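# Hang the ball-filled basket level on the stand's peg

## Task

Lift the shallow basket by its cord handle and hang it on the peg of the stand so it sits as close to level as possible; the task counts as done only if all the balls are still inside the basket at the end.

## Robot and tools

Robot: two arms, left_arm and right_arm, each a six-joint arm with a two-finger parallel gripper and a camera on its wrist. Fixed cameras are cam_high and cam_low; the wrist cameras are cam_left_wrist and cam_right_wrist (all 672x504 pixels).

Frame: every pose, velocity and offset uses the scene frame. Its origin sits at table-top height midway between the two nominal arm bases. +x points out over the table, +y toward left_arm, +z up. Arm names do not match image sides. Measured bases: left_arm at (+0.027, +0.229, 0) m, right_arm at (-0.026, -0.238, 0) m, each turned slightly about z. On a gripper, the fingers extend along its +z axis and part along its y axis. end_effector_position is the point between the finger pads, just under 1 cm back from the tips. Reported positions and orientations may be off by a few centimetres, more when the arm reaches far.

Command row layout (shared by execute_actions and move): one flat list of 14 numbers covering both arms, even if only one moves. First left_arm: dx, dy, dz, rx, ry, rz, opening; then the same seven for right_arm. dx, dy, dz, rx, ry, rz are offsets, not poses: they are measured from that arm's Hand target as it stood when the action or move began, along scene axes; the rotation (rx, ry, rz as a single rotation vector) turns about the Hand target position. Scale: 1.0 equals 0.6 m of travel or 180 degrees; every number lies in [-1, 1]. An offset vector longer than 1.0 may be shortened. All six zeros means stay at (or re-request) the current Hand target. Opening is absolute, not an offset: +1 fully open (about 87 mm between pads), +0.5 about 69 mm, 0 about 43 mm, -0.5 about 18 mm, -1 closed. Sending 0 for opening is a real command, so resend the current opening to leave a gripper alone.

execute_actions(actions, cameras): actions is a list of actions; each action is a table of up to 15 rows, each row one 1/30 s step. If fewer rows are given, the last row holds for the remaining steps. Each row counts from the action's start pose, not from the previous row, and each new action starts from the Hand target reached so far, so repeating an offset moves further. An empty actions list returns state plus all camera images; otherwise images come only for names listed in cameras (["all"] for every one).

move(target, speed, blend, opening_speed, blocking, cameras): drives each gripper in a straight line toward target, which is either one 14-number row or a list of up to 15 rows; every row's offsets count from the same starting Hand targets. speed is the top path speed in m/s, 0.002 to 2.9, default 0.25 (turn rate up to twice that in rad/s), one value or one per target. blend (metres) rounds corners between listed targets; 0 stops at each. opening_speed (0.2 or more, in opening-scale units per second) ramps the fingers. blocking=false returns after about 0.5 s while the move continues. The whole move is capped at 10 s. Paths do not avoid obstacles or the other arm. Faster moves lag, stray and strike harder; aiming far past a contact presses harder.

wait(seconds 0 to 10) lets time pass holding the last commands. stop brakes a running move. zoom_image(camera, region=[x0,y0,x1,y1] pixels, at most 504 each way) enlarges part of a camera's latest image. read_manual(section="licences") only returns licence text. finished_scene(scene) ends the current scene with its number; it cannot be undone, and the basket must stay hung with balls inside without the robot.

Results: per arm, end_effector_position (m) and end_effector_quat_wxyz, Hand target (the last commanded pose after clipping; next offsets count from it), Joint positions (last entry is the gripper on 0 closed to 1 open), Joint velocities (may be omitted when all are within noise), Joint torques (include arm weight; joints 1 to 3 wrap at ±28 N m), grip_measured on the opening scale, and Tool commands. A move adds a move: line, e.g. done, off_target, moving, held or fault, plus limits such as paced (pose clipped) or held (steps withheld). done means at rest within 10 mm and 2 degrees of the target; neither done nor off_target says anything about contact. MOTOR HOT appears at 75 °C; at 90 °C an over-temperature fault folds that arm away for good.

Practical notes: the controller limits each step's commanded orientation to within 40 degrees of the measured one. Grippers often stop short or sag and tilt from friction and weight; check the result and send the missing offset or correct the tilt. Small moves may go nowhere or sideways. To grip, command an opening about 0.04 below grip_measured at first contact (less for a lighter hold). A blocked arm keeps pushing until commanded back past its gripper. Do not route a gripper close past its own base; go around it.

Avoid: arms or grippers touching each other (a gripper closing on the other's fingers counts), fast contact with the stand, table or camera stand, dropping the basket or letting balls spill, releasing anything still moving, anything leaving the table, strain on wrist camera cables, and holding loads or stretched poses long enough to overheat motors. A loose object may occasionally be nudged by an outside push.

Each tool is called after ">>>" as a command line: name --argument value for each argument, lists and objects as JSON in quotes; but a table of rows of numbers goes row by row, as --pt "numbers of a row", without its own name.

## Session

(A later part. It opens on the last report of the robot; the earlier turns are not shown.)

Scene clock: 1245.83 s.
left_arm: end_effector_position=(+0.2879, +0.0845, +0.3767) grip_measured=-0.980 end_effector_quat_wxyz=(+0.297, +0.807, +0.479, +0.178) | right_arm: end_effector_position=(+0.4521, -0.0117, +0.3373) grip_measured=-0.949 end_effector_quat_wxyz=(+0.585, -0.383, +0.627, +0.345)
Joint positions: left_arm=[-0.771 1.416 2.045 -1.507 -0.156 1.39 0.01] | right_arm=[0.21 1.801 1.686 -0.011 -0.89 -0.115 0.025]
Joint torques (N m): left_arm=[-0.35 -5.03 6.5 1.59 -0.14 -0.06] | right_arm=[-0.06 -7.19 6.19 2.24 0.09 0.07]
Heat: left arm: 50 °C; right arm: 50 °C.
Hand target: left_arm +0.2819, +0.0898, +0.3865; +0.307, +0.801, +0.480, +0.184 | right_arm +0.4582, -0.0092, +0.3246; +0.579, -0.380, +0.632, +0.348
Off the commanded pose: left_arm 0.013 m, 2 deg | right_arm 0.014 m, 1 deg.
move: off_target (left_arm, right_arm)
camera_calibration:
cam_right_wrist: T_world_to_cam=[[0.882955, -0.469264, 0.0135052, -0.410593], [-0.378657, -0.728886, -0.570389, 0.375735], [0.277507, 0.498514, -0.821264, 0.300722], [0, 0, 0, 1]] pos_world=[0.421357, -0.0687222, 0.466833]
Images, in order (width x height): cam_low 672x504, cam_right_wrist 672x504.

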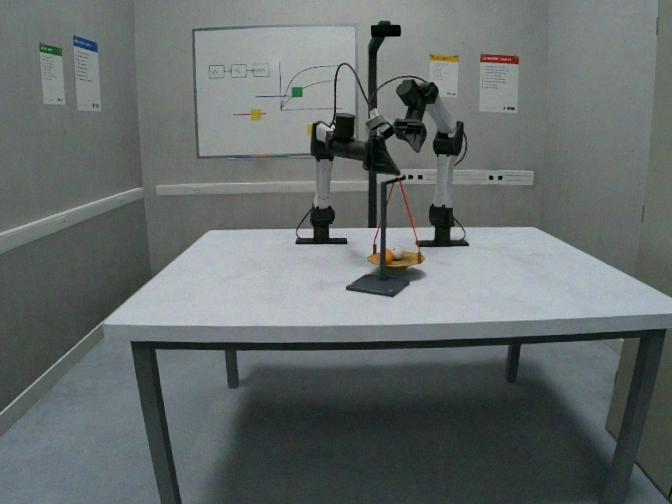

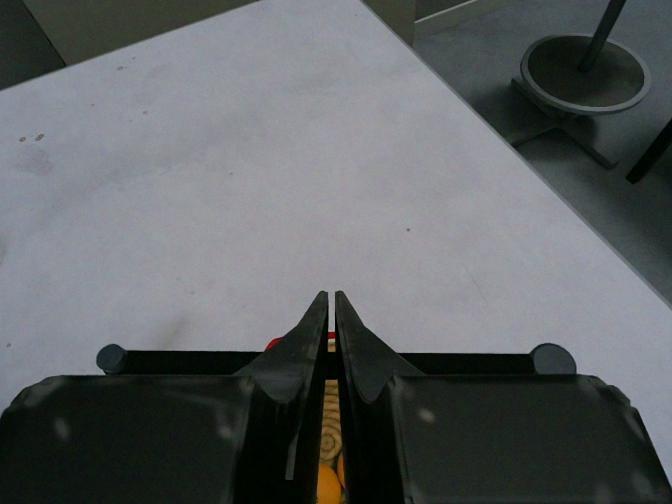

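>>> move --target '[0,0,0,0,0,0,-1,0,0,-0.012,0,0,0,-0.95]' --speed 0.015 --cameras '["cam_low"]'

>>> zoom_image --camera "cam_low" --region '[370, 150, 420, 200]'

Scene clock: 1251.80 s.
left_arm: end_effector_position=(+0.2879, +0.0845, +0.3767) grip_measured=-0.980 end_effector_quat_wxyz=(+0.297, +0.807, +0.479, +0.178) | right_arm: end_effector_position=(+0.4530, -0.0115, +0.3319) grip_measured=-0.949 end_effector_quat_wxyz=(+0.586, -0.384, +0.625, +0.344)
Joint positions: left_arm=[-0.771 1.416 2.045 -1.507 -0.156 1.39 0.01] | right_arm=[0.21 1.801 1.662 0.017 -0.89 -0.115 0.025]
Joint torques (N m): left_arm=[-0.35 -5.01 6.52 1.6 -0.14 -0.07] | right_arm=[-0.25 -7.34 5.49 2.28 0.08 0.07]
Heat: left arm: 50 °C; right arm: 50 °C.
Hand target: left_arm +0.2819, +0.0898, +0.3865; +0.307, +0.801, +0.480, +0.184 | right_arm +0.4582, -0.0091, +0.3174; +0.579, -0.380, +0.632, +0.348
Off the commanded pose: left_arm 0.013 m, 2 deg | right_arm 0.016 m, 1 deg.
move: off_target (left_arm, right_arm)
Images, in order (width x height): cam_low 672x504.

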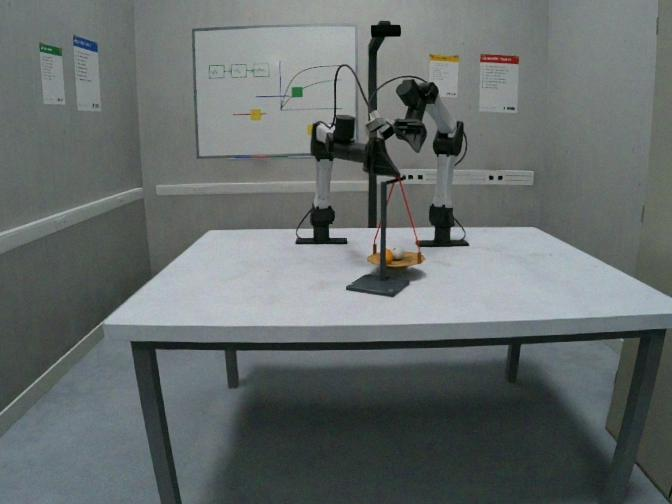

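Scaled by 10.080 from the camera's 672x504 image, which has a finer 960x720 frame.

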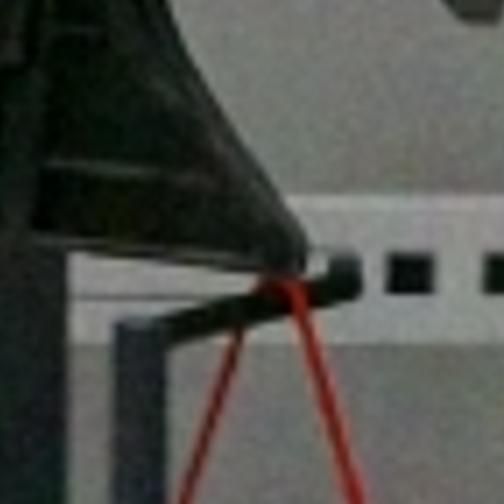

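>>> move --target '[0,0,0,0,0,0,-1,0,0,-0.009,0,0,0,-0.95]' --speed 0.015 --cameras '["cam_low","cam_right_wrist"]'

>>> zoom_image --camera "cam_low" --region '[370, 150, 420, 200]'

>>> zoom_image --camera "cam_right_wrist" --region '[220, 270, 440, 440]'

Scene clock: 1258.37 s.
left_arm: end_effector_position=(+0.2879, +0.0845, +0.3767) grip_measured=-0.980 end_effector_quat_wxyz=(+0.297, +0.807, +0.479, +0.178) | right_arm: end_effector_position=(+0.4534, -0.0114, +0.3260) grip_measured=-0.949 end_effector_quat_wxyz=(+0.585, -0.384, +0.626, +0.344)
Joint positions: left_arm=[-0.771 1.416 2.045 -1.507 -0.156 1.39 0.01] | right_arm=[0.21 1.801 1.64 0.039 -0.89 -0.115 0.025]
Joint torques (N m): left_arm=[-0.35 -5.03 6.52 1.6 -0.15 -0.06] | right_arm=[0.13 -7.56 5.64 2.29 0.06 0.04]
Heat: left arm: 50 °C; right arm: 50 °C.
Hand target: left_arm +0.2819, +0.0898, +0.3865; +0.307, +0.801, +0.480, +0.184 | right_arm +0.4582, -0.0091, +0.3119; +0.579, -0.380, +0.632, +0.348
Off the commanded pose: left_arm 0.013 m, 2 deg | right_arm 0.015 m, 1 deg.
move: off_target (left_arm, right_arm)
camera_calibration:
cam_right_wrist: T_world_to_cam=[[0.882949, -0.46921, 0.0155771, -0.412166], [-0.37712, -0.728636, -0.571726, 0.369736], [0.27961, 0.49893, -0.820297, 0.289684], [0, 0, 0, 1]] pos_world=[0.422358, -0.0685219, 0.455435]
Images, in order (width x height): cam_low 672x504, cam_right_wrist 672x504.

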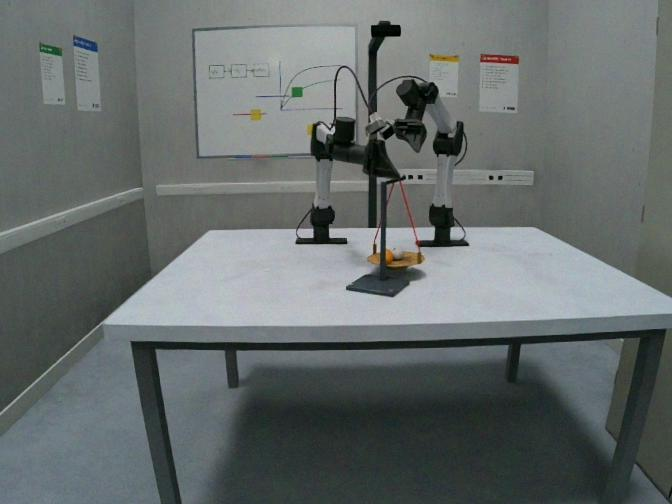

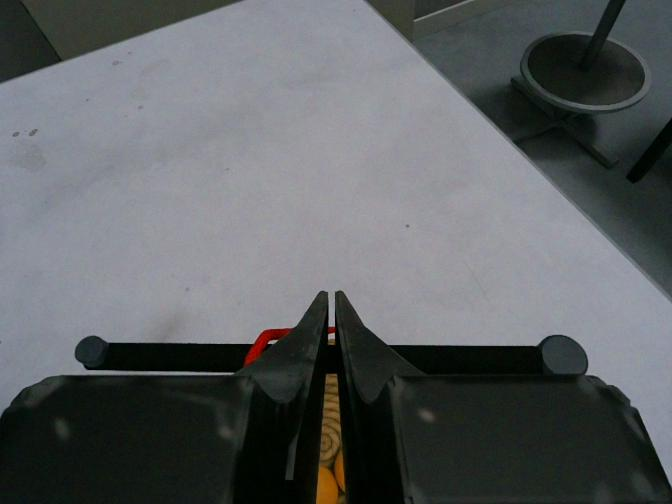

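Scaled by 10.080 from the camera's 672x504 image, which has a finer 960x720 frame.

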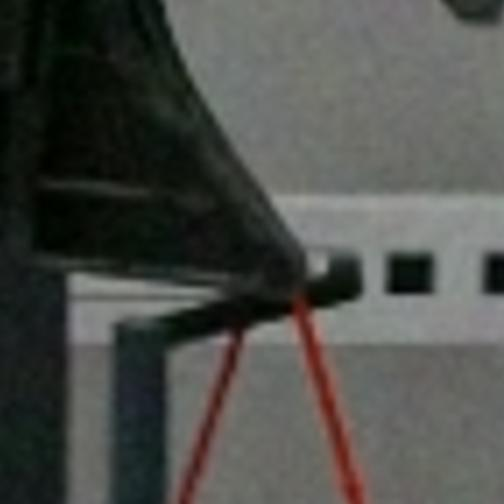

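Scaled by 2.291 from the camera's 672x504 image, which has a finer 960x720 frame.

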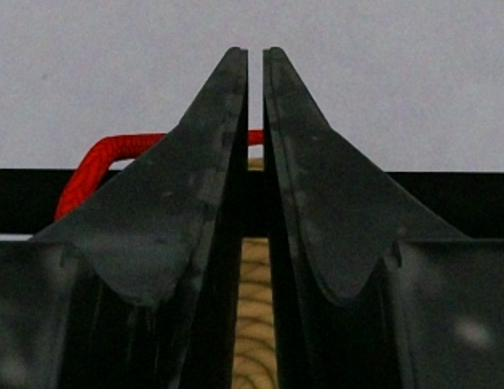

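>>> move --target '[0,0,0,0,0,0,-1,-0.0265,0.0141,0,0,0,0,-0.95]' --speed 0.02 --cameras '["cam_low","cam_right_wrist"]'

>>> zoom_image --camera "cam_low" --region '[340, 150, 450, 300]'

>>> zoom_image --camera "cam_right_wrist" --region '[220, 270, 440, 440]'

Scene clock: 1265.33 s.
left_arm: end_effector_position=(+0.2879, +0.0845, +0.3767) grip_measured=-0.980 end_effector_quat_wxyz=(+0.297, +0.807, +0.479, +0.178) | right_arm: end_effector_position=(+0.4520, -0.0070, +0.3244) grip_measured=-0.950 end_effector_quat_wxyz=(+0.598, -0.383, +0.618, +0.336)
Joint positions: left_arm=[-0.771 1.416 2.045 -1.507 -0.156 1.39 0.01] | right_arm=[0.226 1.783 1.586 0.108 -0.861 -0.109 0.025]
Joint torques (N m): left_arm=[-0.36 -5.03 6.5 1.59 -0.15 -0.06] | right_arm=[1.33 -9.99 4.48 1.72 0.09 0.11]
Heat: left arm: 51 °C; right arm: 49 °C.
Hand target: left_arm +0.2819, +0.0898, +0.3865; +0.307, +0.801, +0.480, +0.184 | right_arm +0.4422, -0.0006, +0.3121; +0.579, -0.380, +0.632, +0.348
Off the commanded pose: left_arm 0.013 m, 2 deg | right_arm 0.017 m, 3 deg.
move: off_target (left_arm, right_arm)
camera_calibration:
cam_right_wrist: T_world_to_cam=[[0.875491, -0.481695, 0.0385449, -0.412916], [-0.370097, -0.719667, -0.587459, 0.373436], [0.310716, 0.50005, -0.808335, 0.268533], [0, 0, 0, 1]] pos_world=[0.416274, -0.0644297, 0.452359]
Images, in order (width x height): cam_low 672x504, cam_right_wrist 672x504.

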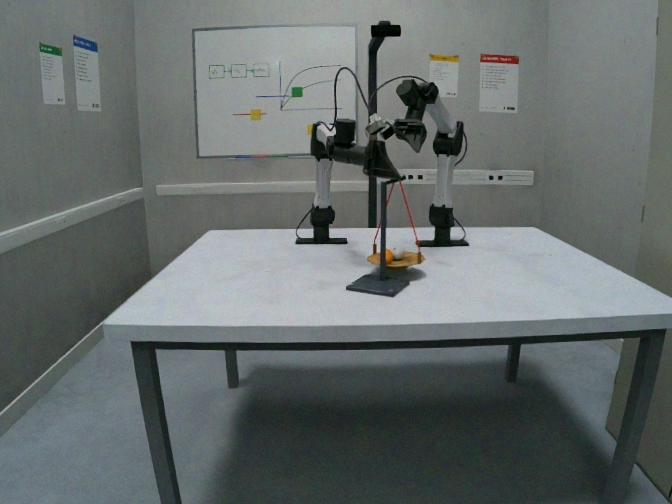

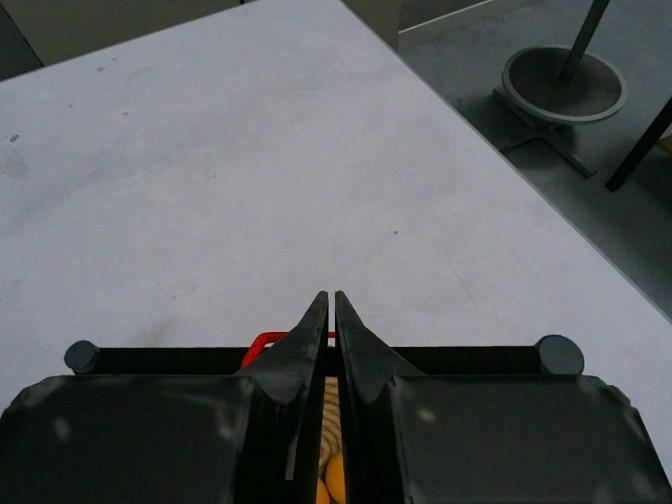

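Scaled by 3.360 from the camera's 672x504 image, which has a finer 960x720 frame.

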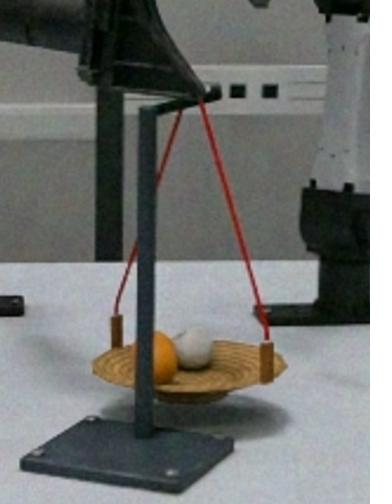

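Scaled by 2.291 from the camera's 672x504 image, which has a finer 960x720 frame.

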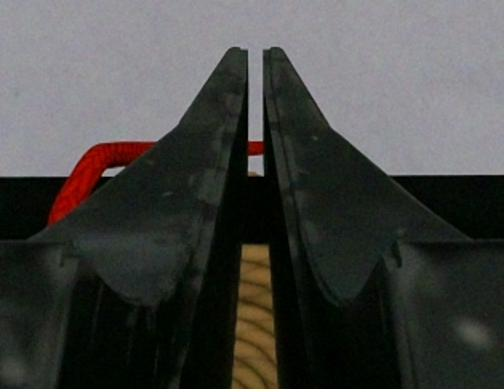

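>>> move --target '[0,0,0,0,0,0,-1,-0.0206,0.011,0.007,0,0,0,-0.95]' --speed 0.02 --cameras '["cam_low","cam_right_wrist"]'

>>> zoom_image --camera "cam_low" --region '[340, 150, 450, 300]'

>>> zoom_image --camera "cam_right_wrist" --region '[220, 270, 440, 440]'

Scene clock: 1271.43 s.
left_arm: end_effector_position=(+0.2879, +0.0845, +0.3767) grip_measured=-0.980 end_effector_quat_wxyz=(+0.297, +0.807, +0.479, +0.178) | right_arm: end_effector_position=(+0.4481, -0.0028, +0.3248) grip_measured=-0.950 end_effector_quat_wxyz=(+0.604, -0.375, +0.623, +0.326)
Joint positions: left_arm=[-0.771 1.416 2.045 -1.507 -0.156 1.39 0.01] | right_arm=[0.247 1.756 1.555 0.116 -0.811 -0.109 0.025]
Joint torques (N m): left_arm=[-0.38 -5 6.5 1.6 -0.15 -0.06] | right_arm=[1.28 -10.92 4.78 1.6 -0.24 0.09]
Heat: left arm: 51 °C; right arm: 48 °C.
Hand target: left_arm +0.2819, +0.0898, +0.3865; +0.307, +0.801, +0.480, +0.184 | right_arm +0.4299, +0.0060, +0.3161; +0.579, -0.380, +0.632, +0.348
Off the commanded pose: left_arm 0.013 m, 2 deg | right_arm 0.022 m, 4 deg.
move: off_target (left_arm, right_arm)
camera_calibration:
cam_right_wrist: T_world_to_cam=[[0.861088, -0.50652, 0.0443392, -0.403041], [-0.387885, -0.710775, -0.586808, 0.383085], [0.328745, 0.488095, -0.808511, 0.259976], [0, 0, 0, 1]] pos_world=[0.410181, -0.0587536, 0.452862]
Images, in order (width x height): cam_low 672x504, cam_right_wrist 672x504.

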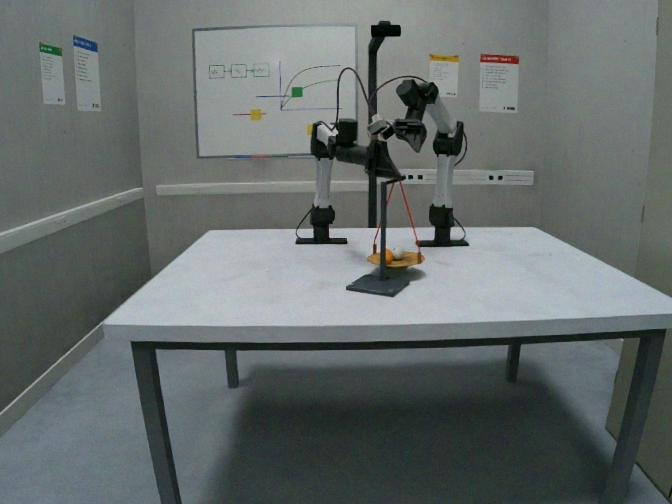

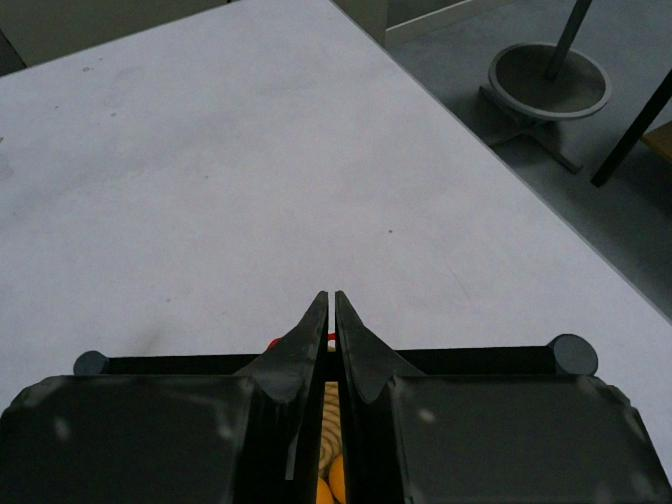

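Scaled by 3.360 from the camera's 672x504 image, which has a finer 960x720 frame.

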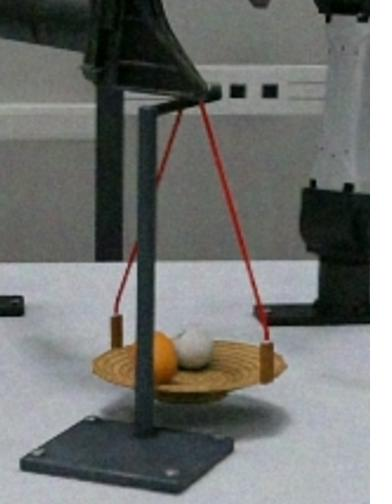

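Scaled by 2.291 from the camera's 672x504 image, which has a finer 960x720 frame.

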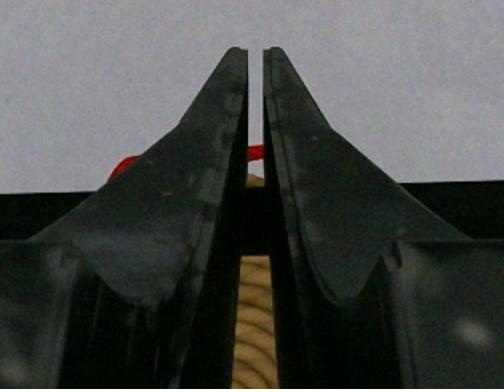

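>>> move --pt "0 0 0 0 0 0 -1 0.0303 -0.0147 0.073 0 0 0 -0.95" --pt "0 0 0 0 0 0 -1 -0.079 -0.22 0.073 0 0 0 -0.95" --pt "0 0 0 0 0 0 -1 -0.24 -0.46 -0.03 0.2025 0.1716 -0.1005 -0.95" --pt "0 0 0 0 0 0 -1 -0.2998 -0.61 -0.111 0.3894 0.3299 -0.1932 -0.95" --speed '[0.03,0.1,0.2,0.2]' --blend '[0.01,0.03,0.03,0]' --cameras '["all"]'

>>> zoom_image --camera "cam_low" --region '[340, 150, 450, 300]'

>>> zoom_image --camera "cam_high" --region '[360, 150, 500, 300]'

>>> zoom_image --camera "cam_low" --region '[360, 230, 430, 300]'

Scene clock: 1326.90 s.
left_arm: end_effector_position=(+0.2879, +0.0845, +0.3767) grip_measured=-0.980 end_effector_quat_wxyz=(+0.297, +0.807, +0.479, +0.178) | right_arm: end_effector_position=(+0.2519, -0.3607, +0.2382) grip_measured=-0.950 end_effector_quat_wxyz=(+0.378, +0.406, +0.583, +0.593)
Joint positions: left_arm=[-0.771 1.416 2.045 -1.507 -0.156 1.39 0.01] | right_arm=[-1.024 1.393 0.616 0.697 -1.442 1.532 0.025]
Joint torques (N m): left_arm=[-0.38 -5.01 6.52 1.6 -0.15 -0.07] | right_arm=[-0.81 -6.6 8.76 1.48 -0.06 -0.19]
Heat: left arm: 51 °C; right arm: 46 °C.
Hand target: left_arm +0.2819, +0.0898, +0.3865; +0.307, +0.801, +0.480, +0.184 | right_arm +0.2500, -0.3600, +0.2495; +0.388, +0.392, +0.592, +0.587
Off the commanded pose: left_arm 0.013 m, 2 deg | right_arm 0.012 m, 2 deg.
move: off_target (left_arm, right_arm)
camera_calibration:
cam_left_wrist: T_world_to_cam=[[-0.662506, 0.346772, -0.663954, 0.409045], [-0.157395, 0.802152, 0.576003, -0.2199], [0.732334, 0.486108, -0.47685, 0.0711916], [0, 0, 0, 1]] pos_world=[0.184247, -0.0000590723, 0.432197]
cam_right_wrist: T_world_to_cam=[[-0.0270062, 0.0362962, -0.998976, 0.256408], [-0.957539, 0.286013, 0.0362778, 0.356398], [0.287037, 0.957538, 0.0270309, 0.409934], [0, 0, 0, 1]] pos_world=[0.230524, -0.503768, 0.232135]

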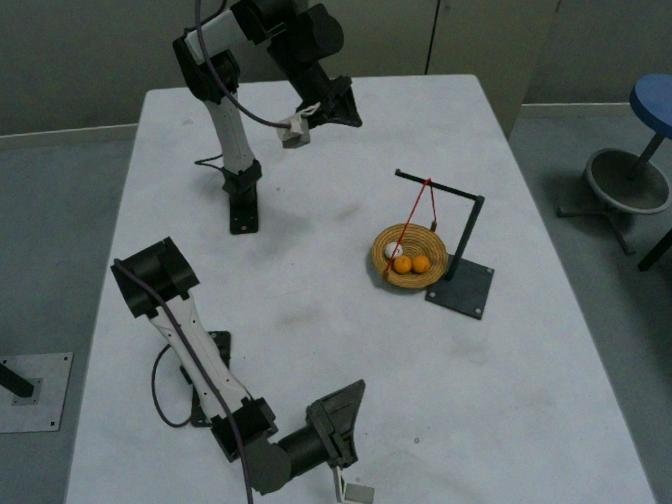

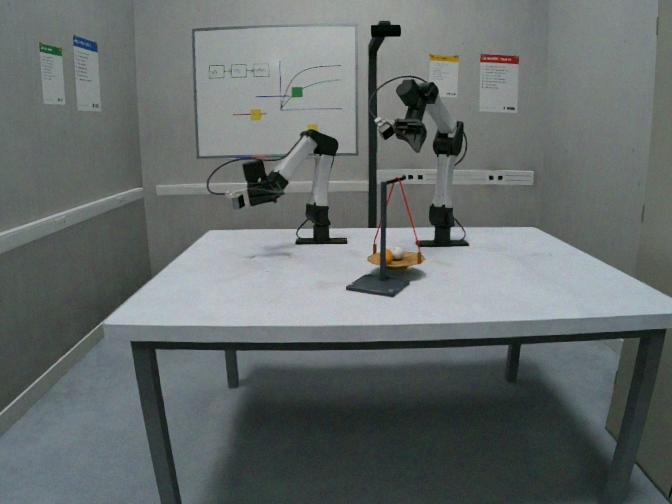

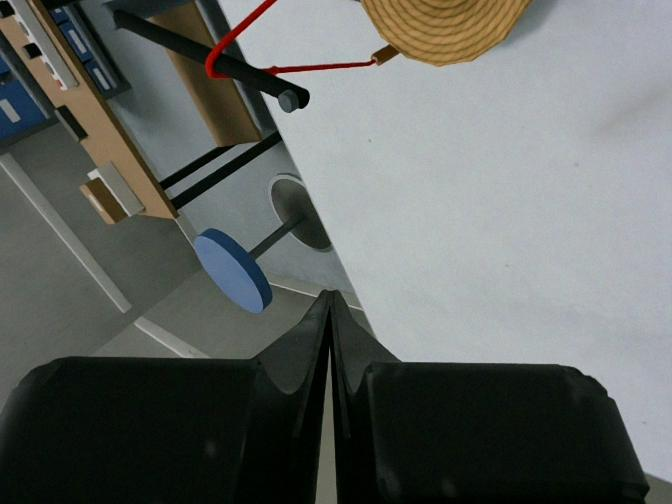

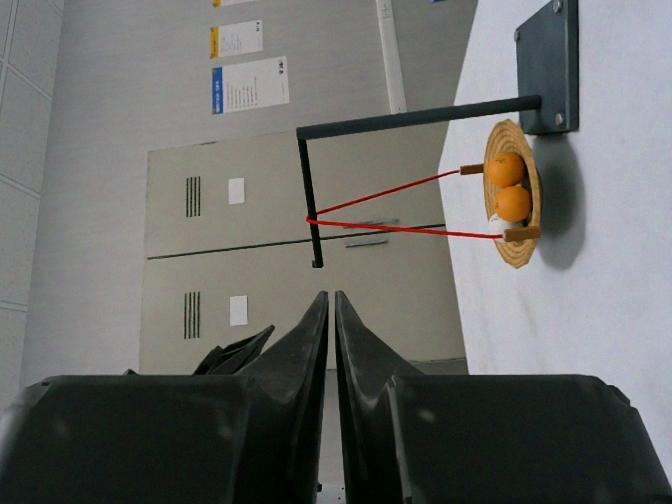

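Scaled by 3.360 from the camera's 672x504 image, which has a finer 960x720 frame.

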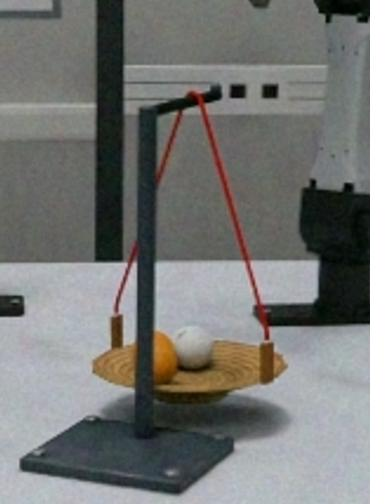

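Scaled by 3.360 from the camera's 672x504 image, which has a finer 960x720 frame.

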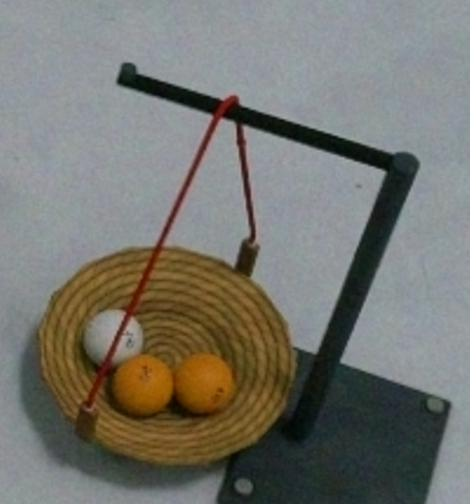

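Scaled by 7.200 from the camera's 672x504 image, which has a finer 960x720 frame.

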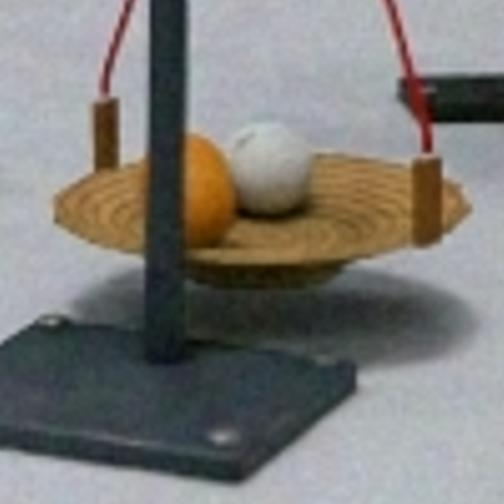

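>>> zoom_image --camera "cam_right_wrist" --region '[440, 90, 600, 290]'

>>> zoom_image --camera "cam_right_wrist" --region '[280, 100, 600, 290]'

Scaled by 2.520 from the camera's 672x504 image, which has a finer 960x720 frame.

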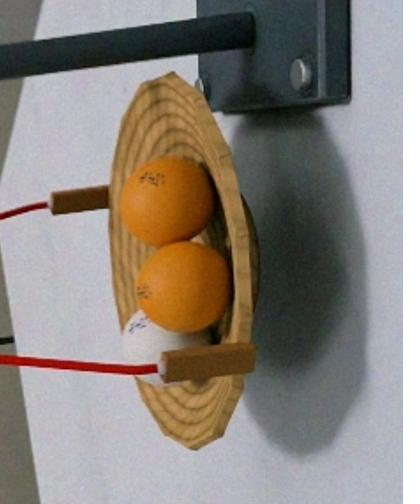

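Scaled by 1.575 from the camera's 672x504 image, which has a finer 960x720 frame.

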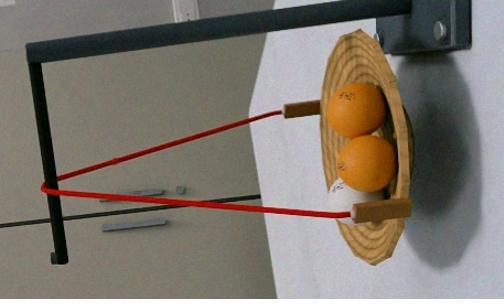

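>>> zoom_image --camera "cam_right_wrist" --region '[100, 60, 480, 400]'

Scaled by 1.326 from the camera's 672x504 image, which has a finer 960x720 frame.

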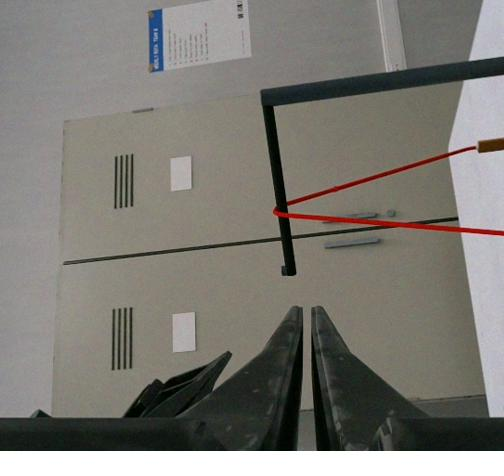

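>>> move --pt "0 0 0 0 0 0 -1 0.06 0.15 0.08 -0.2017 -0.1428 0.1135 0" --pt "0 0 0 0 0 0 -1 0.167 0.383 0.084 -0.4202 -0.2976 0.2364 0" --pt "0 0 0 0 0 0 -1 0.26 0.4965 0.0812 -0.4202 -0.2976 0.2364 0" --speed '[0.25,0.25,0.12]' --blend '[0.03,0.03,0]' --cameras '["cam_low","cam_right_wrist"]'

>>> zoom_image --camera "cam_low" --region '[340, 150, 450, 300]'

>>> zoom_image --camera "cam_right_wrist" --region '[180, 270, 480, 470]'

Scene clock: 1387.93 s.
left_arm: end_effector_position=(+0.2879, +0.0845, +0.3767) grip_measured=-0.980 end_effector_quat_wxyz=(+0.297, +0.807, +0.479, +0.178) | right_arm: end_effector_position=(+0.4017, -0.0627, +0.2997) grip_measured=+0.000 end_effector_quat_wxyz=(+0.529, -0.413, +0.673, +0.311)
Joint positions: left_arm=[-0.771 1.416 2.045 -1.507 -0.156 1.39 0.01] | right_arm=[0.122 1.636 1.545 -0.341 -0.938 -0.373 0.5]
Joint torques (N m): left_arm=[-0.36 -5.03 6.52 1.59 -0.15 -0.07] | right_arm=[-0.31 -5.71 9.78 1.69 -0.13 0.03]
Heat: left arm: 51 °C; right arm: 48 °C.
Hand target: left_arm +0.2819, +0.0898, +0.3865; +0.307, +0.801, +0.480, +0.184 | right_arm +0.4061, -0.0622, +0.2982; +0.522, -0.409, +0.680, +0.314
Off the commanded pose: left_arm 0.013 m, 2 deg | right_arm 0.005 m, 1 deg.
move: off_target (left_arm)
camera_calibration:
cam_right_wrist: T_world_to_cam=[[0.88416, -0.466972, 0.0140557, -0.390077], [-0.418035, -0.804218, -0.422469, 0.264823], [0.208585, 0.367654, -0.906269, 0.354189], [0, 0, 0, 1]] pos_world=[0.381717, -0.0993989, 0.438353]
Images, in order (width x height): cam_low 672x504, cam_right_wrist 672x504.

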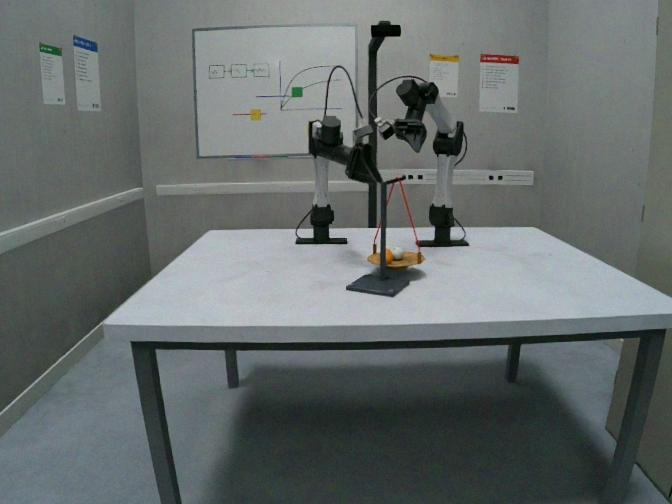

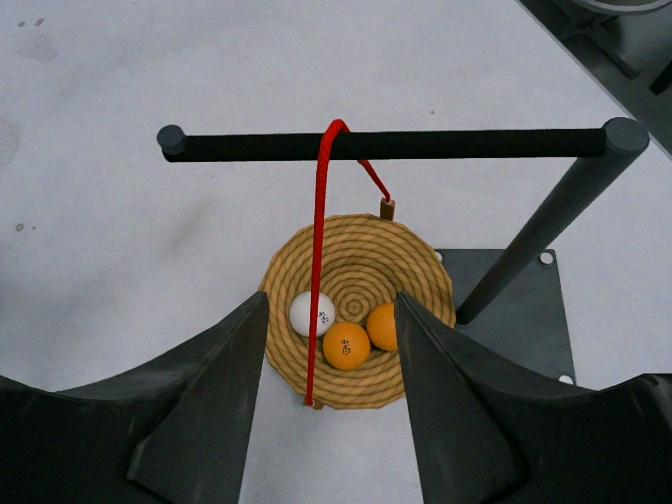

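Scaled by 3.360 from the camera's 672x504 image, which has a finer 960x720 frame.

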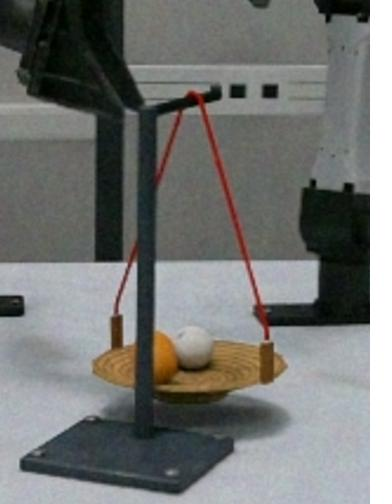

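Scaled by 1.680 from the camera's 672x504 image, which has a finer 960x720 frame.

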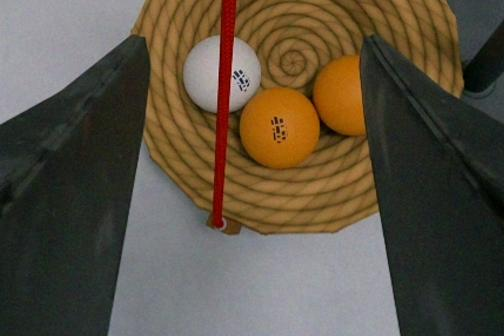

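>>> move --target '[0,0,0,0,0,0,-1,0.047,0.0765,-0.03,0,0,0,0]' --speed 0.05 --cameras '["cam_low","cam_right_wrist"]'

>>> zoom_image --camera "cam_low" --region '[340, 150, 450, 300]'

Scene clock: 1394.07 s.
left_arm: end_effector_position=(+0.2879, +0.0845, +0.3767) grip_measured=-0.980 end_effector_quat_wxyz=(+0.297, +0.807, +0.479, +0.178) | right_arm: end_effector_position=(+0.4253, -0.0199, +0.2773) grip_measured=+0.000 end_effector_quat_wxyz=(+0.515, -0.409, +0.684, +0.315)
Joint positions: left_arm=[-0.771 1.416 2.045 -1.507 -0.156 1.39 0.01] | right_arm=[0.227 1.752 1.598 -0.262 -0.839 -0.307 0.5]
Joint torques (N m): left_arm=[-0.38 -5.03 6.52 1.59 -0.14 -0.07] | right_arm=[0.12 -6.41 10.06 2.21 -0.05 0.11]
Heat: left arm: 51 °C; right arm: 50 °C.
Hand target: left_arm +0.2819, +0.0898, +0.3865; +0.307, +0.801, +0.480, +0.184 | right_arm +0.4342, -0.0162, +0.2802; +0.522, -0.409, +0.680, +0.314
Off the commanded pose: left_arm 0.013 m, 2 deg | right_arm 0.010 m, 1 deg.
move: off_target (left_arm)
camera_calibration:
cam_right_wrist: T_world_to_cam=[[0.88348, -0.468282, -0.0132538, -0.38278], [-0.433723, -0.806932, -0.400931, 0.300199], [0.177054, 0.359963, -0.916012, 0.329189], [0, 0, 0, 1]] pos_world=[0.410097, -0.0555045, 0.416827]
Images, in order (width x height): cam_low 672x504, cam_right_wrist 672x504.

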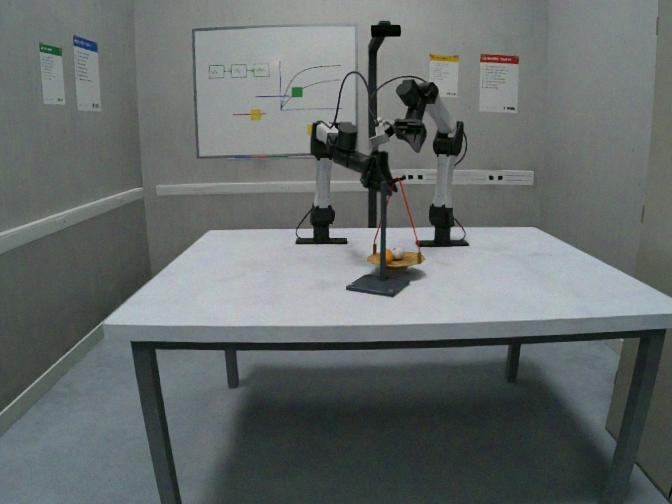

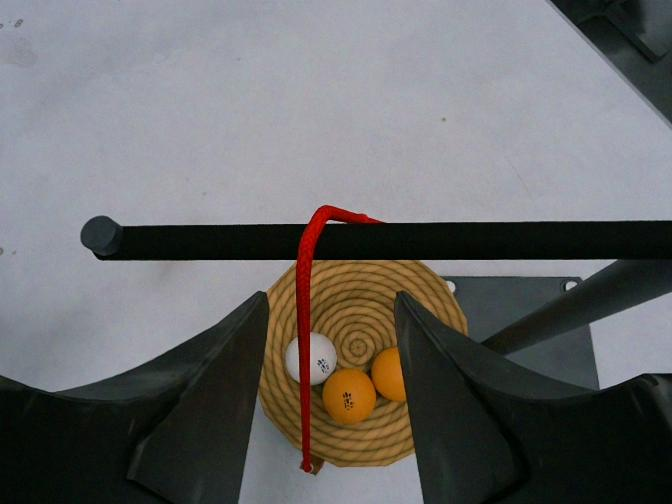

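Scaled by 3.360 from the camera's 672x504 image, which has a finer 960x720 frame.

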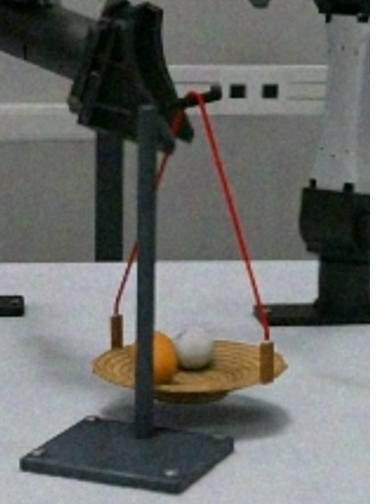

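>>> move --target '[0,0,0,0,0,0,-1,-0.0085,0.0158,0,0,0,0,0]' --speed 0.04 --cameras '["cam_low","cam_right_wrist"]'

>>> zoom_image --camera "cam_right_wrist" --region '[220, 180, 460, 400]'

Scene clock: 1401.50 s.
left_arm: end_effector_position=(+0.2879, +0.0845, +0.3767) grip_measured=-0.980 end_effector_quat_wxyz=(+0.297, +0.807, +0.479, +0.178) | right_arm: end_effector_position=(+0.4239, -0.0098, +0.2786) grip_measured=+0.000 end_effector_quat_wxyz=(+0.517, -0.409, +0.683, +0.315)
Joint positions: left_arm=[-0.771 1.416 2.045 -1.507 -0.156 1.39 0.01] | right_arm=[0.254 1.752 1.598 -0.247 -0.815 -0.293 0.5]
Joint torques (N m): left_arm=[-0.36 -5.01 6.5 1.59 -0.15 -0.07] | right_arm=[0.09 -7.39 8.61 2.24 -0.06 0.07]
Heat: left arm: 51 °C; right arm: 50 °C.
Hand target: left_arm +0.2819, +0.0898, +0.3865; +0.307, +0.801, +0.480, +0.184 | right_arm +0.4292, -0.0068, +0.2802; +0.522, -0.409, +0.680, +0.314
Off the commanded pose: left_arm 0.013 m, 2 deg | right_arm 0.006 m, 1 deg.
move: off_target (left_arm)
camera_calibration:
cam_right_wrist: T_world_to_cam=[[0.883774, -0.46782, -0.009329, -0.378008], [-0.431471, -0.807067, -0.403083, 0.30798], [0.181041, 0.36026, -0.915116, 0.325112], [0, 0, 0, 1]] pos_world=[0.4081, -0.045404, 0.41813]
Images, in order (width x height): cam_low 672x504, cam_right_wrist 672x504.

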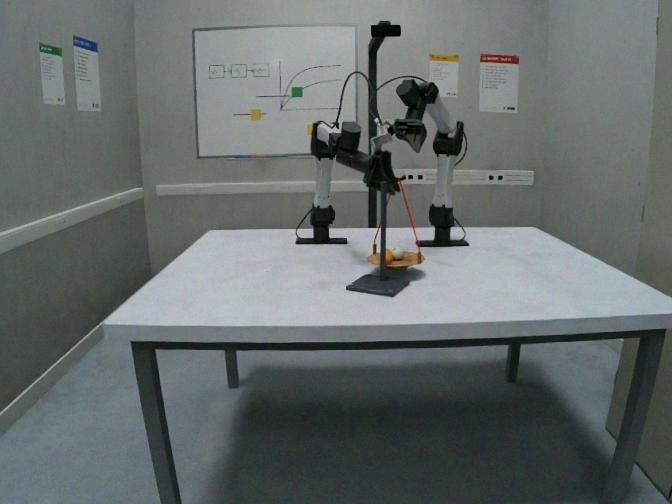

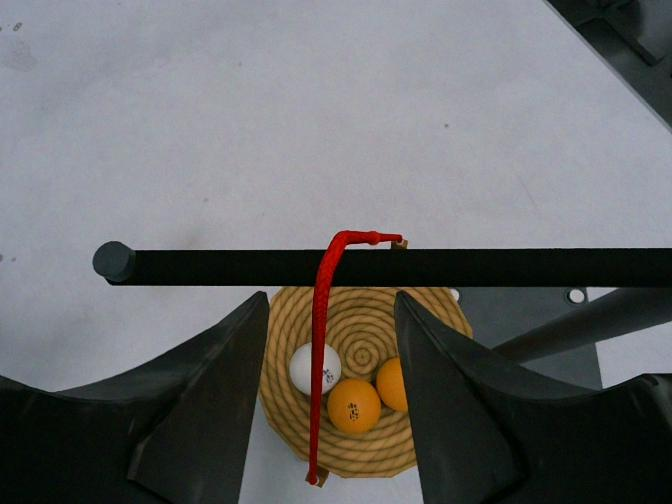

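Scaled by 2.100 from the camera's 672x504 image, which has a finer 960x720 frame.

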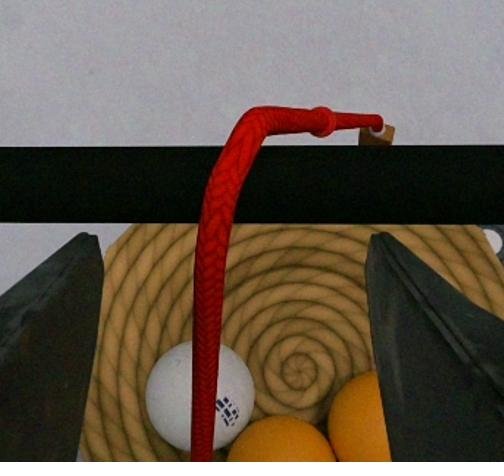

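>>> move --target '[0,0,0,0,0,0,-1,-0.006,0.003,0,0,0,0,-1]' --speed 0.03 --opening_speed 0.7 --cameras '["cam_low","cam_right_wrist"]'

>>> zoom_image --camera "cam_right_wrist" --region '[220, 180, 460, 400]'

>>> zoom_image --camera "cam_low" --region '[360, 230, 430, 300]'

Scene clock: 1406.83 s.
left_arm: end_effector_position=(+0.2879, +0.0845, +0.3767) grip_measured=-0.980 end_effector_quat_wxyz=(+0.297, +0.807, +0.479, +0.178) | right_arm: end_effector_position=(+0.4237, -0.0073, +0.2793) grip_measured=-0.950 end_effector_quat_wxyz=(+0.518, -0.409, +0.682, +0.314)
Joint positions: left_arm=[-0.771 1.416 2.045 -1.507 -0.156 1.39 0.01] | right_arm=[0.26 1.752 1.598 -0.241 -0.809 -0.289 0.025]
Joint torques (N m): left_arm=[-0.36 -5.01 6.53 1.6 -0.14 -0.06] | right_arm=[-0.03 -8.58 6.97 2.28 -0.09 0.14]
Heat: left arm: 51 °C; right arm: 49 °C.
Hand target: left_arm +0.2819, +0.0898, +0.3865; +0.307, +0.801, +0.480, +0.184 | right_arm +0.4255, -0.0049, +0.2802; +0.521, -0.409, +0.680, +0.314
Off the commanded pose: left_arm 0.013 m, 2 deg | right_arm 0.003 m, 1 deg.
move: off_target (left_arm)
camera_calibration:
cam_right_wrist: T_world_to_cam=[[0.883488, -0.468391, -0.00765147, -0.37705], [-0.43109, -0.80652, -0.404582, 0.3104], [0.183331, 0.360742, -0.91447, 0.323614], [0, 0, 0, 1]] pos_world=[0.407601, -0.0430041, 0.418632]
Images, in order (width x height): cam_low 672x504, cam_right_wrist 672x504.

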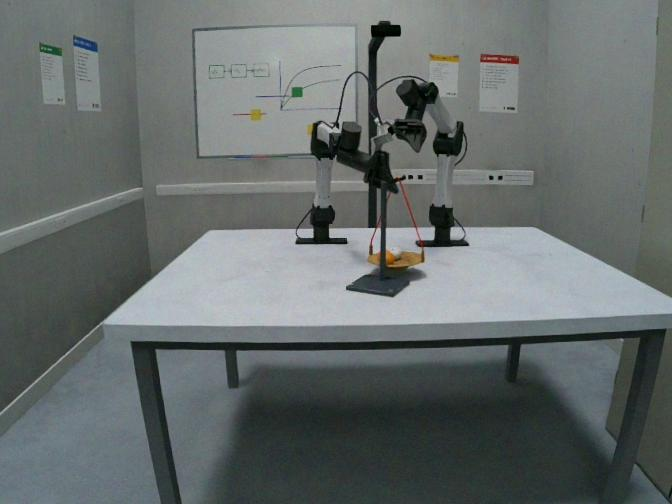

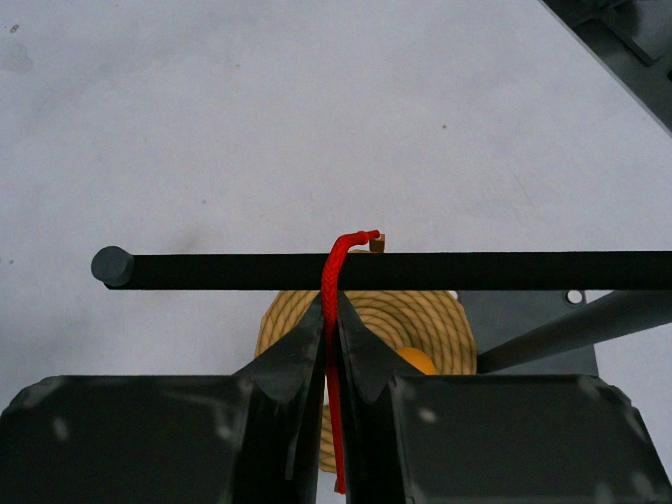

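Scaled by 2.100 from the camera's 672x504 image, which has a finer 960x720 frame.

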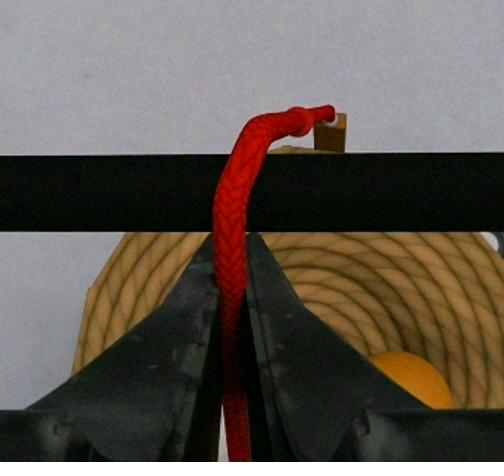

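Scaled by 7.200 from the camera's 672x504 image, which has a finer 960x720 frame.

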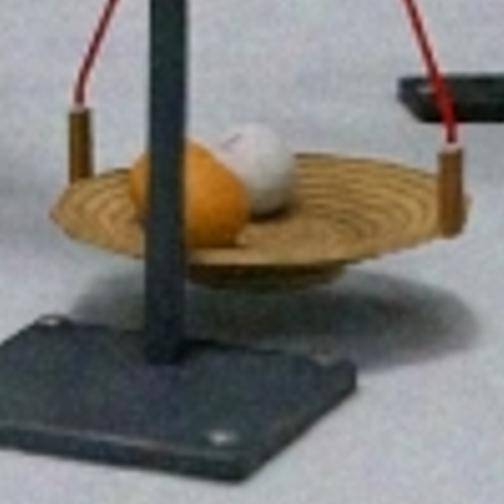

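>>> move --target '[0,0,0,0,0,0,-1,0,0,0.03,0,0,0,-1]' --speed 0.02 --cameras '["cam_low"]'

>>> zoom_image --camera "cam_low" --region '[360, 230, 430, 300]'

Scene clock: 1412.73 s.
left_arm: end_effector_position=(+0.2879, +0.0845, +0.3767) grip_measured=-0.980 end_effector_quat_wxyz=(+0.297, +0.807, +0.479, +0.178) | right_arm: end_effector_position=(+0.4235, -0.0080, +0.2902) grip_measured=-0.950 end_effector_quat_wxyz=(+0.519, -0.408, +0.683, +0.312)
Joint positions: left_arm=[-0.771 1.416 2.045 -1.507 -0.156 1.39 0.01] | right_arm=[0.26 1.752 1.64 -0.281 -0.804 -0.287 0.025]
Joint torques (N m): left_arm=[-0.38 -5 6.5 1.59 -0.14 -0.07] | right_arm=[-0.03 -7.82 10.35 1.89 -0.08 0.04]
Heat: left arm: 51 °C; right arm: 49 °C.
Hand target: left_arm +0.2819, +0.0898, +0.3865; +0.307, +0.801, +0.480, +0.184 | right_arm +0.4255, -0.0050, +0.2981; +0.521, -0.409, +0.680, +0.314
Off the commanded pose: left_arm 0.013 m, 2 deg | right_arm 0.009 m, 0 deg.
move: off_target (left_arm)
Images, in order (width x height): cam_low 672x504.

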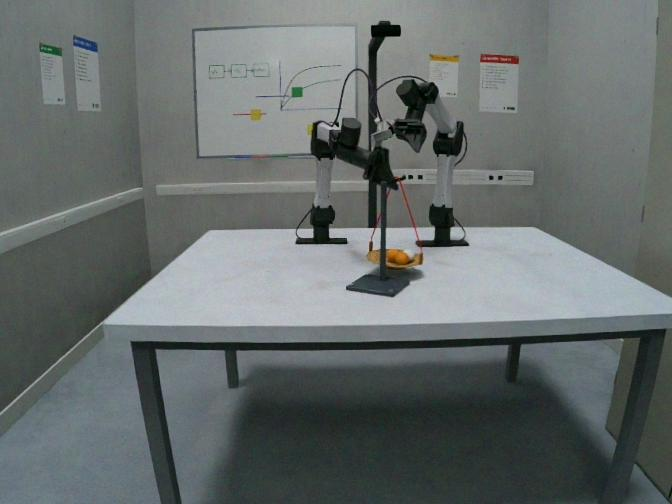

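Scaled by 7.200 from the camera's 672x504 image, which has a finer 960x720 frame.

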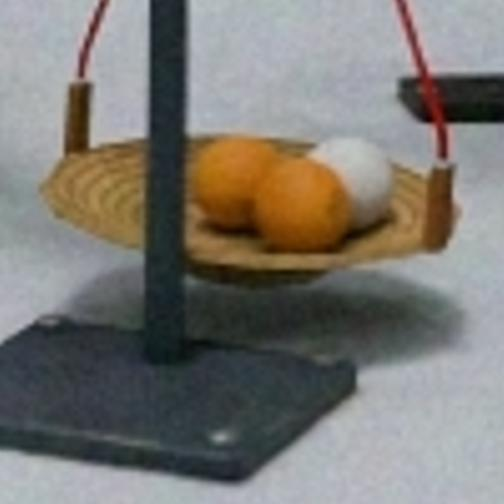

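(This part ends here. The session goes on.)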